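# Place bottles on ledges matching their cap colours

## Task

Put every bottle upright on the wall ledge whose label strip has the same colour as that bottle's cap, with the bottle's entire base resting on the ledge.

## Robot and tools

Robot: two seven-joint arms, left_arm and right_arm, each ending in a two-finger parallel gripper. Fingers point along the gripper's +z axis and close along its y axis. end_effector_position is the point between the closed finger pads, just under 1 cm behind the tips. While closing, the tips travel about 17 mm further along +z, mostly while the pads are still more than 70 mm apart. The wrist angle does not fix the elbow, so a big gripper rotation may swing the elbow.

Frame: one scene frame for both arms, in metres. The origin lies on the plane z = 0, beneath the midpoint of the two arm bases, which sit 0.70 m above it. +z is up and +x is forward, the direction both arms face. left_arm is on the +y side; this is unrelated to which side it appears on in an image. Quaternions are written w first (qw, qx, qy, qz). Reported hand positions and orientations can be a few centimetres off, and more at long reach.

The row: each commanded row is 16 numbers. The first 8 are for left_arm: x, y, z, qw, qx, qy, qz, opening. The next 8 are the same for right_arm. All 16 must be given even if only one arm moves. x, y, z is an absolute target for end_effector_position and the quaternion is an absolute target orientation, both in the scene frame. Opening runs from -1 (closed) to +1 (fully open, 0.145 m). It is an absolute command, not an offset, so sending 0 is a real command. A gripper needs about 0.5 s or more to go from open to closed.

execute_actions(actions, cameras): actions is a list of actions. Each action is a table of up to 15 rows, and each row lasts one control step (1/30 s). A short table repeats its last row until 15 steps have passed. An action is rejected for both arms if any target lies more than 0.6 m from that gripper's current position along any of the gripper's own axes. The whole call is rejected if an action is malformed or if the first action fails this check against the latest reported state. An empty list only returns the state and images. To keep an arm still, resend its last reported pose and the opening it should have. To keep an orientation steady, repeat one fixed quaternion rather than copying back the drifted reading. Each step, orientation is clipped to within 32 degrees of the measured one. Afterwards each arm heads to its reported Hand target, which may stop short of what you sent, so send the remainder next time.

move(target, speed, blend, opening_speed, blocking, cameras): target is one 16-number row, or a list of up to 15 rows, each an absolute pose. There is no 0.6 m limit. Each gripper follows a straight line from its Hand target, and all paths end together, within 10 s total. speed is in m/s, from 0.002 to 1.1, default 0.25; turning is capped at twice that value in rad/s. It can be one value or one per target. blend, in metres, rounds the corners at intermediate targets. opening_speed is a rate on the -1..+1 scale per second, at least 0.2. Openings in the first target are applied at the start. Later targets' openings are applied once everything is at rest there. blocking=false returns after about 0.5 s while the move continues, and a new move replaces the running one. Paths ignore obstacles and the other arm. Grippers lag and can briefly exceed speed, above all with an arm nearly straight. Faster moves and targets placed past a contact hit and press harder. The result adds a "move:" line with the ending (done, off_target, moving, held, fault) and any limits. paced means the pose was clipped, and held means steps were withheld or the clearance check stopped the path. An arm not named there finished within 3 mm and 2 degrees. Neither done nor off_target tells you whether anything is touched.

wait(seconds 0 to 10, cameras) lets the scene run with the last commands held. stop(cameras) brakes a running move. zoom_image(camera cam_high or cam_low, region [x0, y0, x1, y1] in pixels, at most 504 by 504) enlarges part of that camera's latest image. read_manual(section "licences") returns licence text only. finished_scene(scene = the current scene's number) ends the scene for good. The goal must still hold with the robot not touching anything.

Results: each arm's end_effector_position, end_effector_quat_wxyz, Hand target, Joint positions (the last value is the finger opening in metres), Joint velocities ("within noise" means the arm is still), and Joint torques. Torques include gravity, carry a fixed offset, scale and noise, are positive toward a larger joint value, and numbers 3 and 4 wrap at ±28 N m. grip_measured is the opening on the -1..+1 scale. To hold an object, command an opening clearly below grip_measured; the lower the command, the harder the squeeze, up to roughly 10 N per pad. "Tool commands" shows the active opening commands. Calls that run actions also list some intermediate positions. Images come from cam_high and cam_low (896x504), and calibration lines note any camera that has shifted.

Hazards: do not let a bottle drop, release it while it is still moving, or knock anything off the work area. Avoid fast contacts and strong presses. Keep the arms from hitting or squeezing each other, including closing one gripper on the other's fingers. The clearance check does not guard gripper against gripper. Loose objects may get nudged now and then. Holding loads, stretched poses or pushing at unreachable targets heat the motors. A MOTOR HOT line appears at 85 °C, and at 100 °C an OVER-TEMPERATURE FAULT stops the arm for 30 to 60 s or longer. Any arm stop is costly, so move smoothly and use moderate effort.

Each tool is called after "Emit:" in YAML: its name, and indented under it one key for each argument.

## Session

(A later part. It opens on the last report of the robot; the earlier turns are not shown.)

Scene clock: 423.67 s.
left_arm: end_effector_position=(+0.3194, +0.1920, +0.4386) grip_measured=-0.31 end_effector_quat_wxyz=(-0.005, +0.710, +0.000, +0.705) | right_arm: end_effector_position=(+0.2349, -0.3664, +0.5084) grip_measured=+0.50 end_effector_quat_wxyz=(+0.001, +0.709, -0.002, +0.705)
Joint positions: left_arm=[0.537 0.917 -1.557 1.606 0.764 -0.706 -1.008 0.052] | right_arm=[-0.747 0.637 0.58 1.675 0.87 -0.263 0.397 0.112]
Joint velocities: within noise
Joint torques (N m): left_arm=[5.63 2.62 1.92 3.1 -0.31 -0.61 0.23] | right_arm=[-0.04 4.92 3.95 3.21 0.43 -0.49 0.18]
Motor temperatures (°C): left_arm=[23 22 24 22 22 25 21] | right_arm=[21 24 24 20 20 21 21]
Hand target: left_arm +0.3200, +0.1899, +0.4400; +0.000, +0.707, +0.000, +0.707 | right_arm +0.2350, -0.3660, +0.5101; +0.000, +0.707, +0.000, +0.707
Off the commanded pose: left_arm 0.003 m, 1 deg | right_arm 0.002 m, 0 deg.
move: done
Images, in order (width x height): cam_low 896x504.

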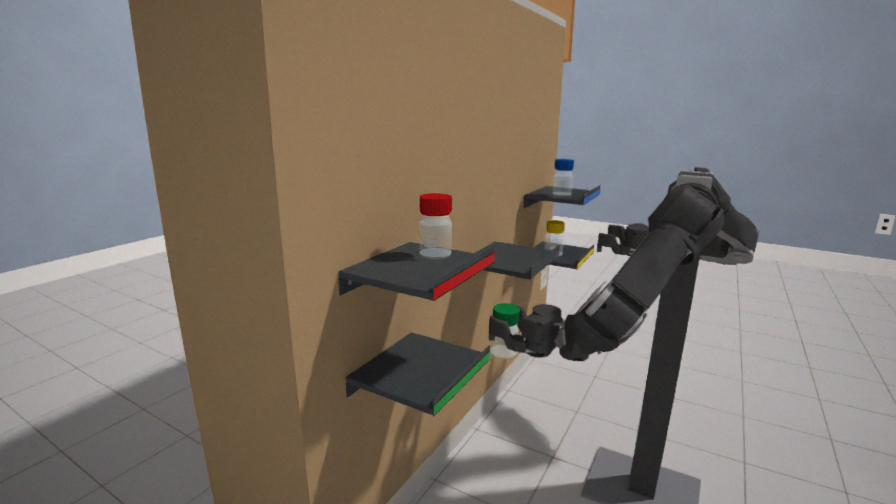

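Emit:
move:
  target:
    - [0.35,0.205,0.50,0,0.7071,0,0.7071,-0.55,0.235,-0.366,0.51,0,0.7071,0,0.7071,0.5]
    - [0.385,0.21,0.54,0,0.7071,0,0.7071,-0.55,0.235,-0.366,0.51,0,0.7071,0,0.7071,0.5]
  speed: 0.12

Emit:
zoom_image:
  camera: "cam_low"
  region: [360, 220, 560, 420]

Scene clock: 465.17 s.
left_arm: end_effector_position=(+0.3853, +0.2100, +0.5407) grip_measured=-0.31 end_effector_quat_wxyz=(-0.001, +0.707, +0.002, +0.707) | right_arm: end_effector_position=(+0.2349, -0.3664, +0.5084) grip_measured=+0.50 end_effector_quat_wxyz=(+0.001, +0.709, -0.002, +0.705)
Joint positions: left_arm=[0.92 1.074 -1.521 1.766 1.141 -0.443 -0.785 0.052] | right_arm=[-0.747 0.637 0.58 1.675 0.87 -0.263 0.397 0.112]
Joint velocities: within noise
Joint torques (N m): left_arm=[6.58 2.94 2.58 1.74 -0.29 -0.6 0.22] | right_arm=[-0.09 4.87 3.92 3.14 0.38 -0.49 0.16]
Motor temperatures (°C): left_arm=[24 22 24 22 22 25 21] | right_arm=[21 24 24 20 20 21 21]
Hand target: left_arm +0.3850, +0.2101, +0.5400; +0.000, +0.707, +0.000, +0.707 | right_arm +0.2350, -0.3660, +0.5101; +0.000, +0.707, +0.000, +0.707
Off the commanded pose: left_arm 0.001 m, 0 deg | right_arm 0.002 m, 0 deg.
move: done

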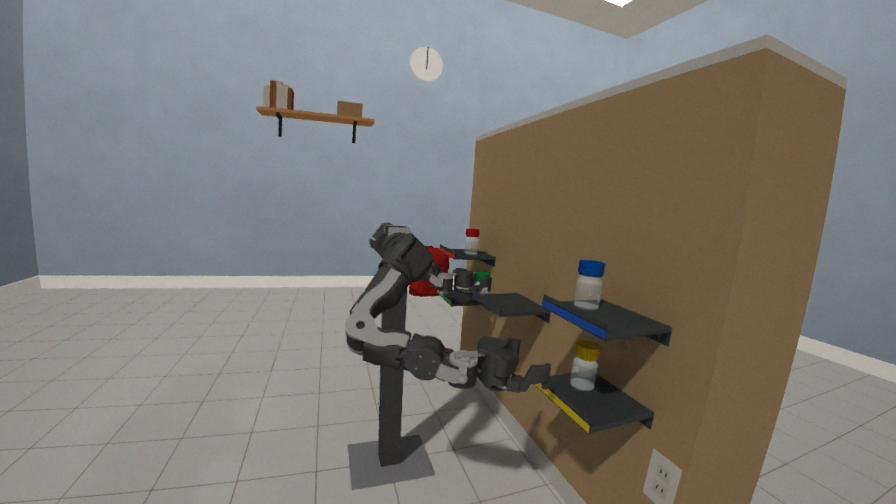

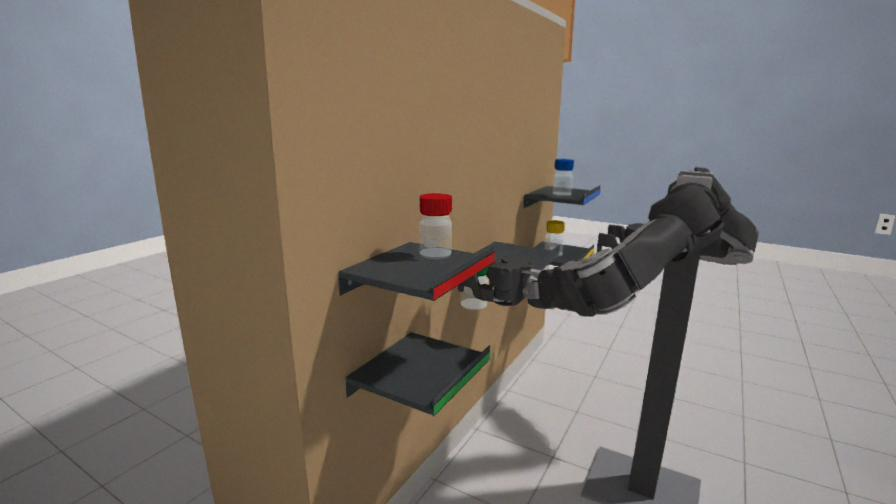

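Scaled by 2.520 from the camera's 896x504 image, which has a finer 1280x720 frame.

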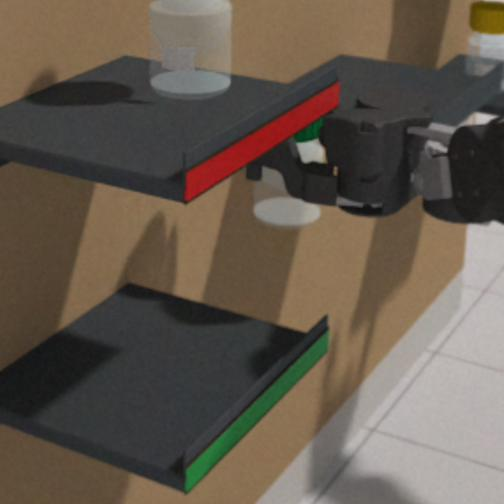

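Emit:
move:
  target:
    - [0.385,0.21,0.522,0,0.7071,0,0.7071,-0.55,0.235,-0.366,0.51,0,0.7071,0,0.7071,0.5]
    - [0.385,0.35,0.522,0,0.7071,0,0.7071,-0.55,0.235,-0.366,0.51,0,0.7071,0,0.7071,0.5]
  speed: 0.1

Emit:
zoom_image:
  camera: "cam_low"
  region: [360, 270, 520, 410]

Emit:
zoom_image:
  camera: "cam_high"
  region: [420, 220, 540, 320]

Scene clock: 477.67 s.
left_arm: end_effector_position=(+0.3843, +0.3518, +0.5200) grip_measured=-0.31 end_effector_quat_wxyz=(-0.004, +0.711, +0.001, +0.703) | right_arm: end_effector_position=(+0.2349, -0.3664, +0.5084) grip_measured=+0.50 end_effector_quat_wxyz=(+0.001, +0.709, -0.002, +0.705)
Joint positions: left_arm=[0.869 1.265 -1.526 1.324 1.508 -0.645 -0.082 0.052] | right_arm=[-0.747 0.637 0.58 1.675 0.87 -0.263 0.397 0.112]
Joint velocities: within noise
Joint torques (N m): left_arm=[6.29 4.29 3.17 0.76 0.13 -0.97 0.23] | right_arm=[-0.15 4.89 3.86 3.17 0.4 -0.48 0.16]
Motor temperatures (°C): left_arm=[24 22 24 21 22 25 21] | right_arm=[21 24 24 20 20 21 21]
Hand target: left_arm +0.3850, +0.3500, +0.5219; +0.000, +0.707, +0.000, +0.707 | right_arm +0.2350, -0.3660, +0.5101; +0.000, +0.707, +0.000, +0.707
Off the commanded pose: left_arm 0.003 m, 1 deg | right_arm 0.002 m, 0 deg.
move: done

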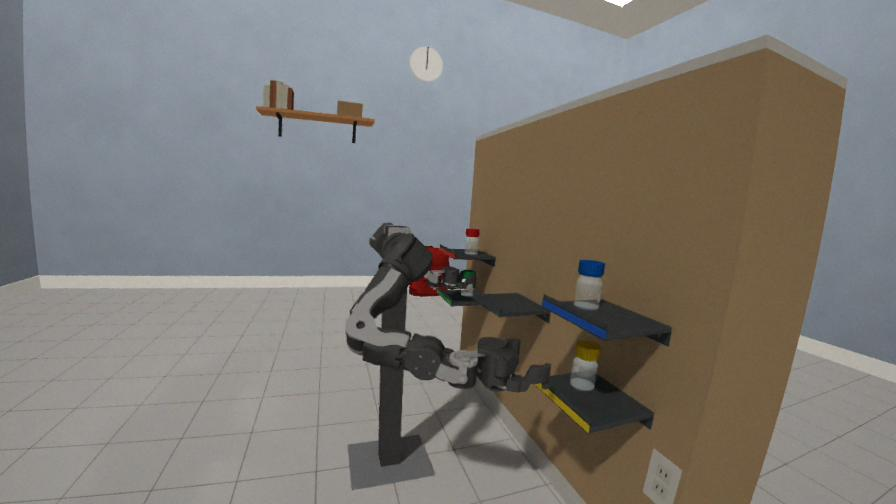

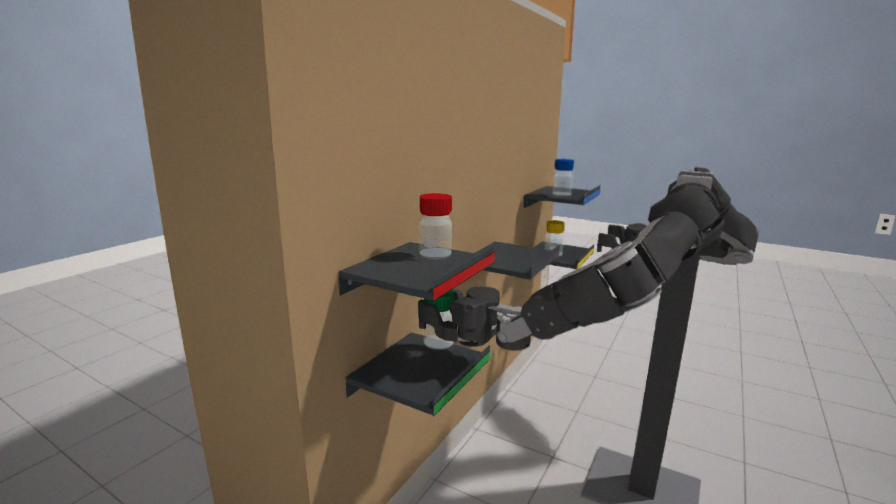

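Scaled by 3.150 from the camera's 896x504 image, which has a finer 1280x720 frame.

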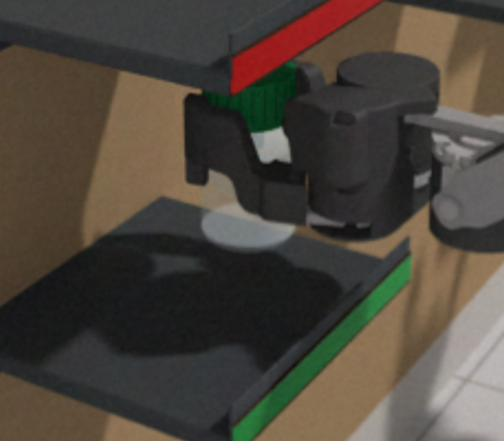

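Scaled by 4.200 from the camera's 896x504 image, which has a finer 1280x720 frame.

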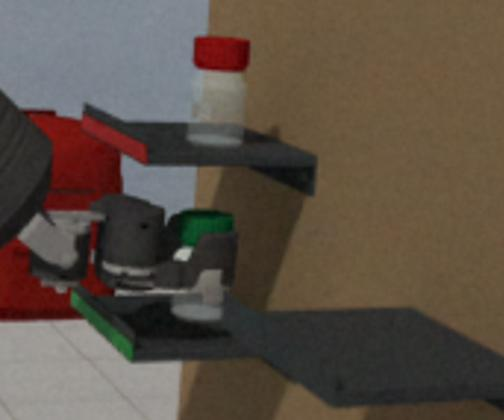

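Emit:
move:
  target:
    - [0.385,0.365,0.502,0,0.7071,0,0.7071,-0.55,0.235,-0.366,0.51,0,0.7071,0,0.7071,0.5]
    - [0.385,0.365,0.489,0,0.7071,0,0.7071,-0.55,0.235,-0.366,0.51,0,0.7071,0,0.7071,0.5]
  speed: [0.08,0.03]

Emit:
zoom_image:
  camera: "cam_low"
  region: [360, 270, 520, 410]

Emit:
zoom_image:
  camera: "cam_high"
  region: [420, 220, 540, 320]

Scene clock: 489.77 s.
left_arm: end_effector_position=(+0.3864, +0.3690, +0.5010) grip_measured=-0.31 end_effector_quat_wxyz=(-0.006, +0.691, +0.002, +0.722) | right_arm: end_effector_position=(+0.2349, -0.3664, +0.5084) grip_measured=+0.50 end_effector_quat_wxyz=(+0.001, +0.709, -0.002, +0.705)
Joint positions: left_arm=[0.79 1.17 -1.504 1.119 1.585 -0.764 0.055 0.052] | right_arm=[-0.747 0.637 0.58 1.675 0.87 -0.263 0.397 0.112]
Joint velocities: within noise
Joint torques (N m): left_arm=[3.76 3.47 1.54 0.08 0.19 0.23 0.22] | right_arm=[-0.22 4.89 3.88 3.21 0.42 -0.48 0.17]
Motor temperatures (°C): left_arm=[24 22 25 21 22 26 21] | right_arm=[20 24 24 20 20 21 21]
Hand target: left_arm +0.3846, +0.3650, +0.4891; +0.000, +0.707, +0.000, +0.707 | right_arm +0.2350, -0.3660, +0.5101; +0.000, +0.707, +0.000, +0.707
Off the commanded pose: left_arm 0.013 m, 3 deg | right_arm 0.002 m, 0 deg.
joint sent to its limit (left arm) — joint 5 (forearm roll), upper limit. The joint targets still meet the commanded pose.
move: off_target (left_arm)

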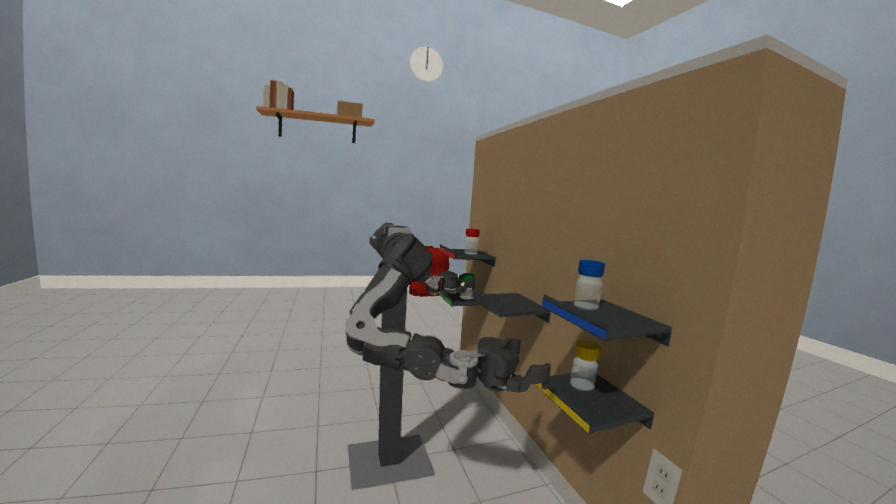

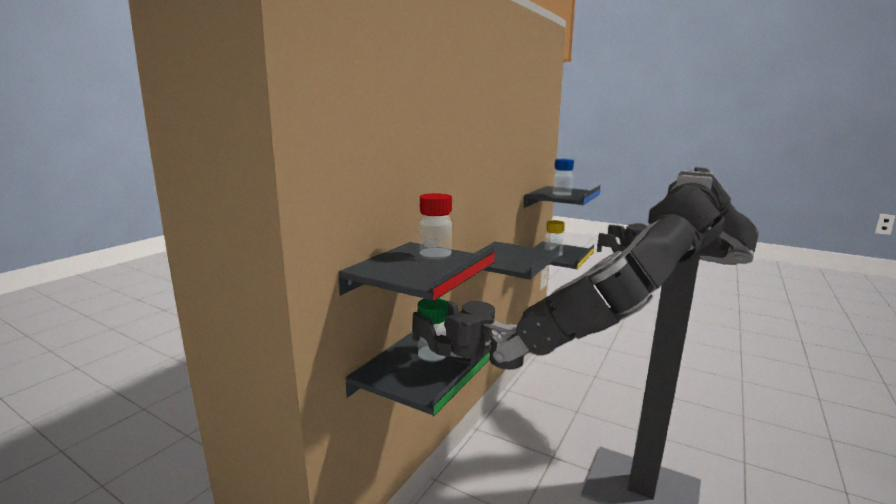

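Scaled by 3.150 from the camera's 896x504 image, which has a finer 1280x720 frame.

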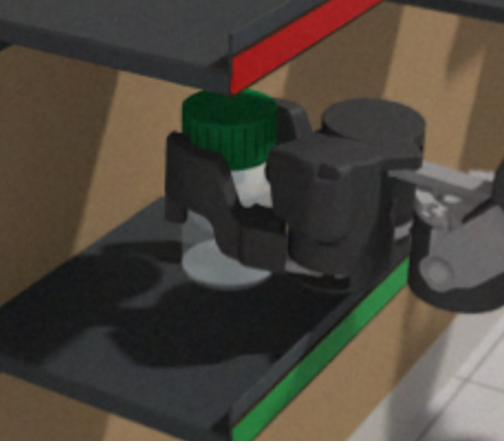

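Scaled by 4.200 from the camera's 896x504 image, which has a finer 1280x720 frame.

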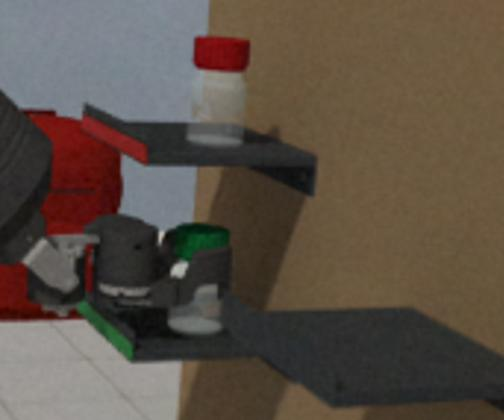

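Emit:
move:
  target: [0.386,0.367,0.499,0,0.7071,0,0.7071,-0.55,0.235,-0.366,0.51,0,0.7071,0,0.7071,0.5]
  speed: 0.05

Emit:
zoom_image:
  camera: "cam_low"
  region: [380, 290, 500, 400]

Emit:
zoom_image:
  camera: "cam_high"
  region: [430, 260, 510, 320]

Scene clock: 504.97 s.
left_arm: end_effector_position=(+0.3867, +0.3679, +0.5020) grip_measured=-0.31 end_effector_quat_wxyz=(-0.001, +0.702, +0.002, +0.712) | right_arm: end_effector_position=(+0.2349, -0.3664, +0.5084) grip_measured=+0.50 end_effector_quat_wxyz=(+0.001, +0.709, -0.002, +0.705)
Joint positions: left_arm=[0.804 1.188 -1.504 1.145 1.585 -0.719 0.055 0.052] | right_arm=[-0.747 0.637 0.58 1.675 0.87 -0.263 0.397 0.112]
Joint velocities: within noise
Joint torques (N m): left_arm=[6.29 5.39 1.88 0.7 0.13 -0.33 0.14] | right_arm=[-0.09 4.81 3.99 3.08 0.39 -0.5 0.14]
Motor temperatures (°C): left_arm=[23 22 24 21 22 25 21] | right_arm=[20 24 24 21 20 21 21]
Hand target: left_arm +0.3860, +0.3670, +0.4991; +0.000, +0.707, +0.000, +0.707 | right_arm +0.2350, -0.3660, +0.5101; +0.000, +0.707, +0.000, +0.707
Off the commanded pose: left_arm 0.003 m, 1 deg | right_arm 0.002 m, 0 deg.
move: done

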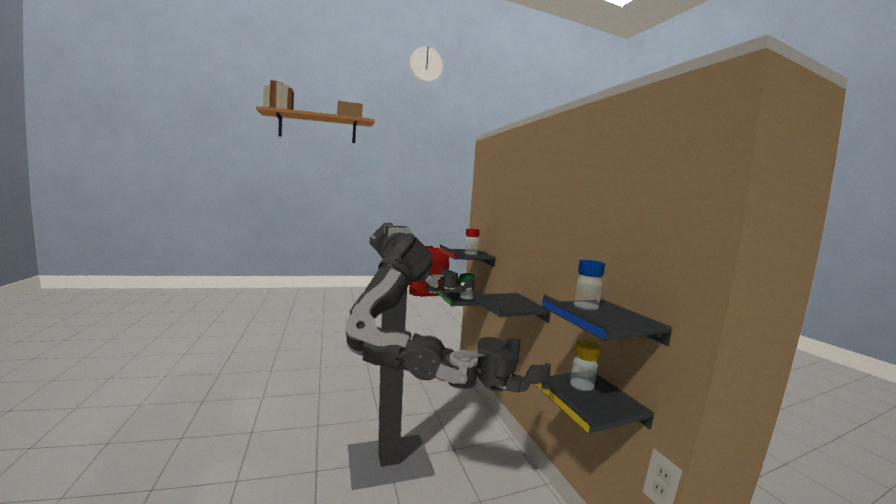

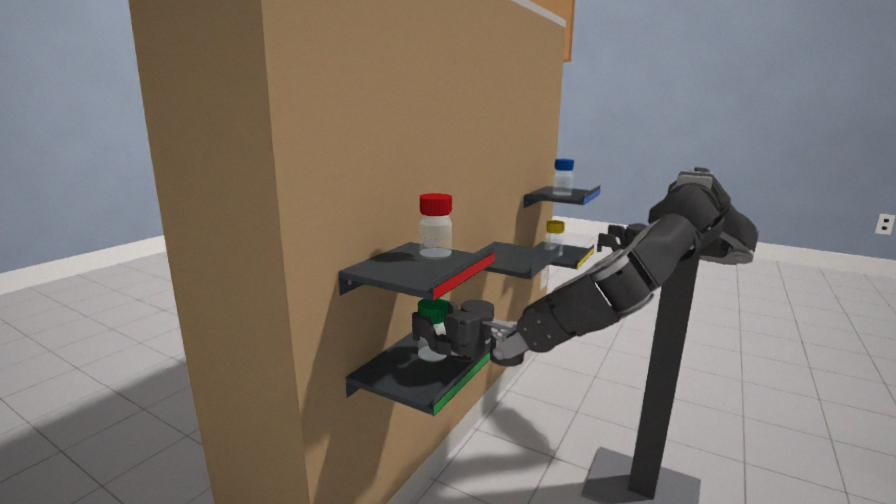

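Scaled by 4.200 from the camera's 896x504 image, which has a finer 1280x720 frame.

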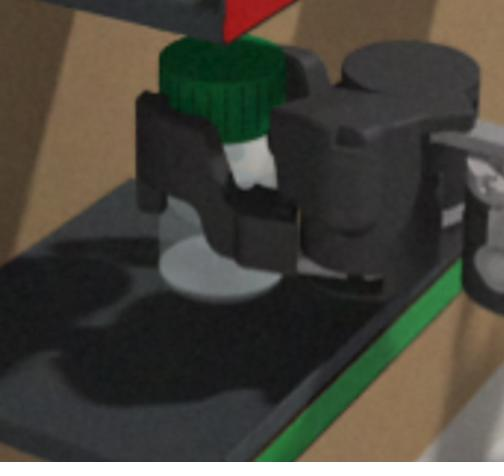

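Scaled by 6.300 from the camera's 896x504 image, which has a finer 1280x720 frame.

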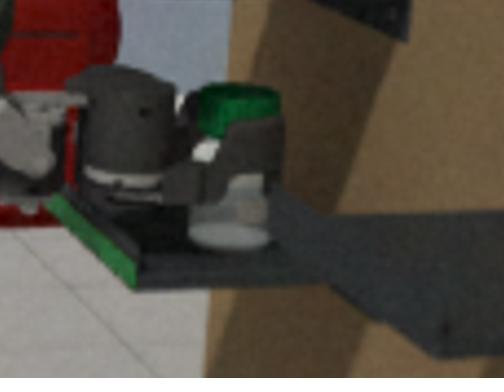

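Emit:
move:
  target:
    - [0.386,0.367,0.500,0,0.7071,0,0.7071,0.5,0.235,-0.366,0.51,0,0.7071,0,0.7071,0.5]
  speed: 0.05
  opening_speed: 0.8

Emit:
zoom_image:
  camera: "cam_low"
  region: [380, 290, 500, 400]

Emit:
zoom_image:
  camera: "cam_high"
  region: [430, 260, 510, 320]

Scene clock: 533.10 s.
left_arm: end_effector_position=(+0.3866, +0.3668, +0.5009) grip_measured=+0.50 end_effector_quat_wxyz=(+0.000, +0.705, +0.001, +0.709) | right_arm: end_effector_position=(+0.2349, -0.3664, +0.5084) grip_measured=+0.50 end_effector_quat_wxyz=(+0.001, +0.709, -0.002, +0.705)
Joint positions: left_arm=[0.804 1.19 -1.504 1.15 1.584 -0.71 0.055 0.112] | right_arm=[-0.747 0.637 0.58 1.675 0.87 -0.263 0.397 0.112]
Joint velocities: within noise
Joint torques (N m): left_arm=[6.42 5.6 2.19 0.58 0.11 -0.53 0.1] | right_arm=[-0.17 4.89 3.97 3.11 0.4 -0.52 0.18]
Motor temperatures (°C): left_arm=[24 23 24 21 21 25 21] | right_arm=[20 24 24 21 20 21 21]
Hand target: left_arm +0.3860, +0.3670, +0.4999; +0.000, +0.707, +0.000, +0.707 | right_arm +0.2350, -0.3660, +0.5101; +0.000, +0.707, +0.000, +0.707
Off the commanded pose: left_arm 0.001 m, 0 deg | right_arm 0.002 m, 0 deg.
move: done

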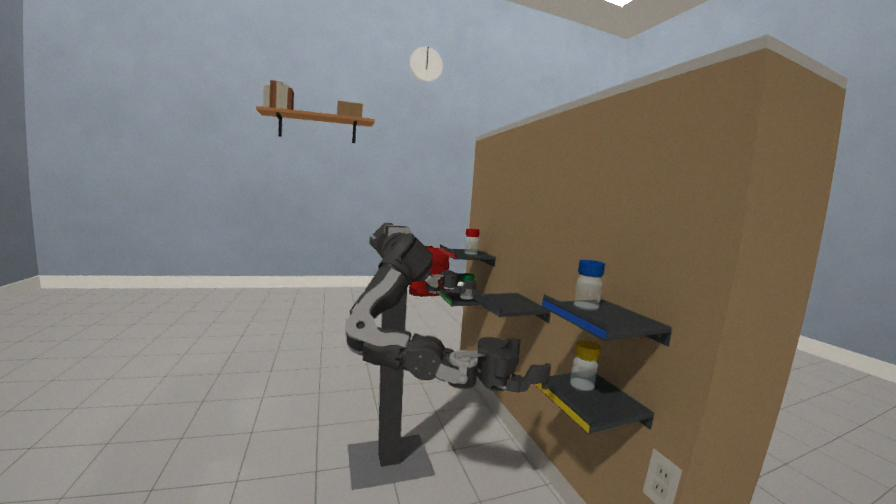

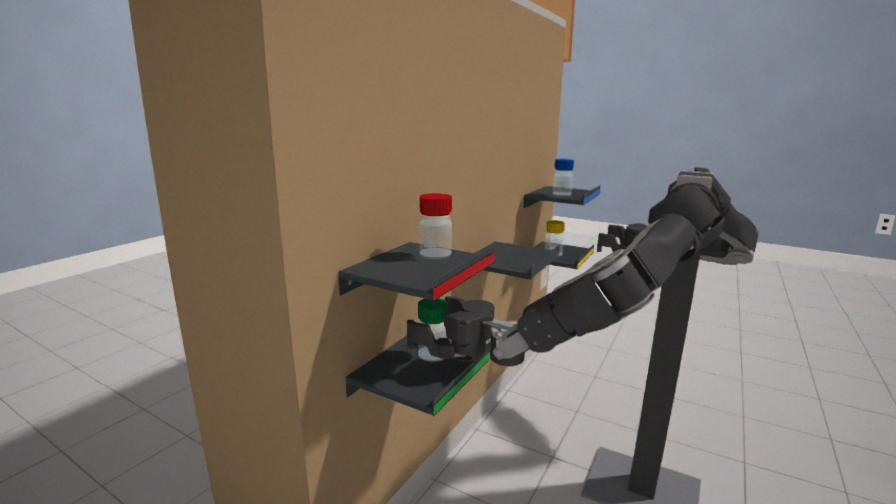

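Scaled by 4.200 from the camera's 896x504 image, which has a finer 1280x720 frame.

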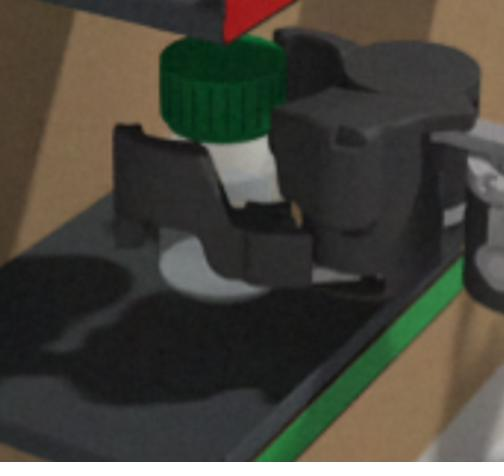

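Scaled by 6.300 from the camera's 896x504 image, which has a finer 1280x720 frame.

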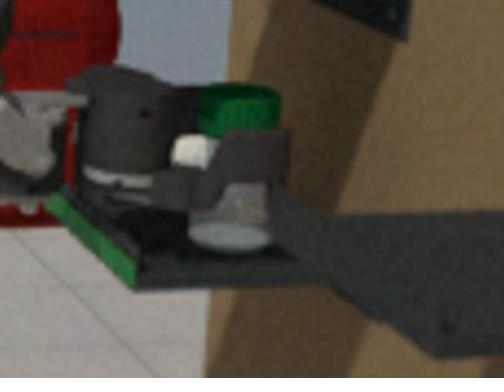

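Emit:
move:
  target:
    - [0.32,0.367,0.507,0,0.7071,0,0.7071,0.5,0.235,-0.366,0.51,0,0.7071,0,0.7071,0.5]
    - [0.25,0.36,0.53,0,0.7071,0,0.7071,0.5,0.235,-0.366,0.51,0,0.7071,0,0.7071,0.5]
  speed: 0.1

Emit:
zoom_image:
  camera: "cam_low"
  region: [330, 180, 610, 430]

Emit:
zoom_image:
  camera: "cam_high"
  region: [430, 210, 680, 440]

Scene clock: 542.37 s.
left_arm: end_effector_position=(+0.2506, +0.3622, +0.5323) grip_measured=+0.50 end_effector_quat_wxyz=(-0.009, +0.771, +0.000, +0.637) | right_arm: end_effector_position=(+0.2349, -0.3664, +0.5084) grip_measured=+0.50 end_effector_quat_wxyz=(+0.001, +0.709, -0.002, +0.705)
Joint positions: left_arm=[0.587 1.822 -1.564 1.853 1.524 -0.786 -0.071 0.112] | right_arm=[-0.747 0.637 0.58 1.675 0.87 -0.263 0.397 0.112]
Joint velocities: within noise
Joint torques (N m): left_arm=[1.65 5.24 1.33 0.54 0.1 -0.69 0.24] | right_arm=[-0.28 4.81 3.89 3.11 0.4 -0.51 0.17]
Motor temperatures (°C): left_arm=[24 24 24 21 21 25 21] | right_arm=[20 24 24 21 20 21 21]
Hand target: left_arm +0.2503, +0.3600, +0.5302; -0.005, +0.772, -0.001, +0.635 | right_arm +0.2350, -0.3660, +0.5101; +0.000, +0.707, +0.000, +0.707
Off the commanded pose: left_arm 0.003 m, 11 deg | right_arm 0.002 m, 0 deg.
joint sent to its limit (left arm) — joint 3 (upper arm roll), lower limit; joint 6 (wrist pitch), lower limit. The joint targets are off in orientation, not in position.
move: off_target (left_arm)

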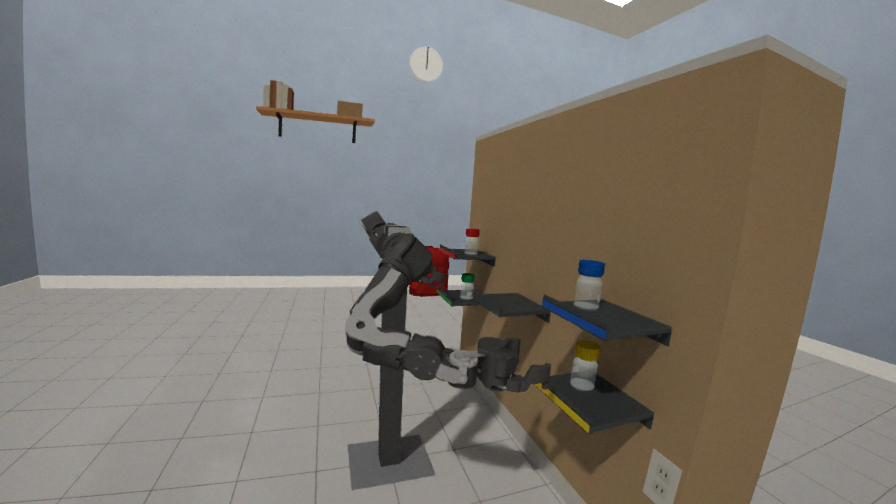

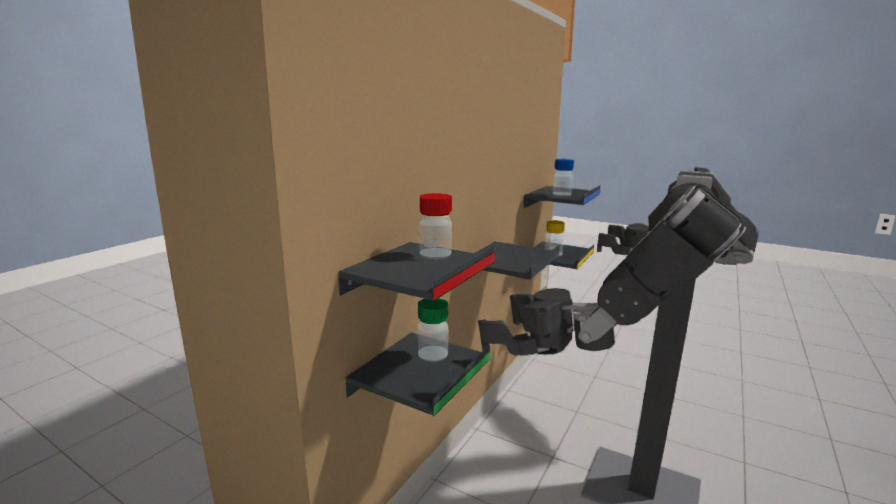

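Scaled by 1.800 from the camera's 896x504 image, which has a finer 1280x720 frame.

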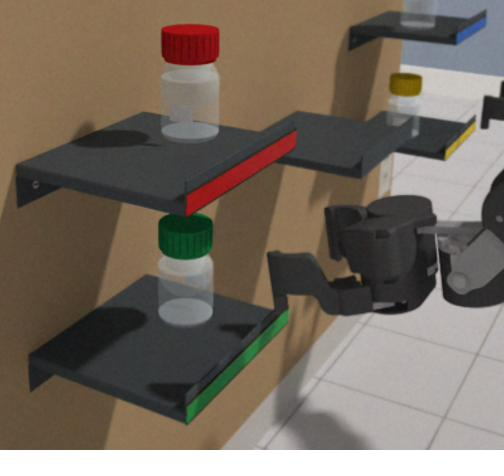

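Scaled by 2.016 from the camera's 896x504 image, which has a finer 1280x720 frame.

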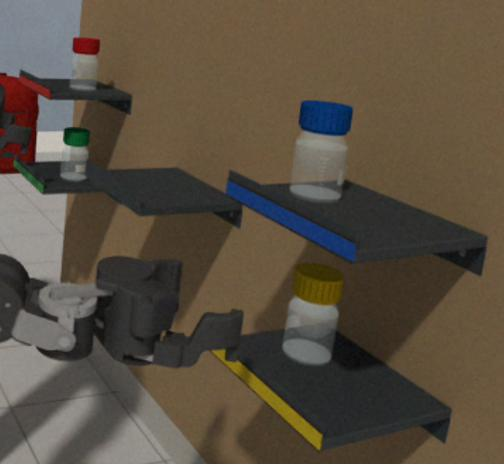

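Emit:
finished_scene:
  scene: 2

The scene is finished: the task was done.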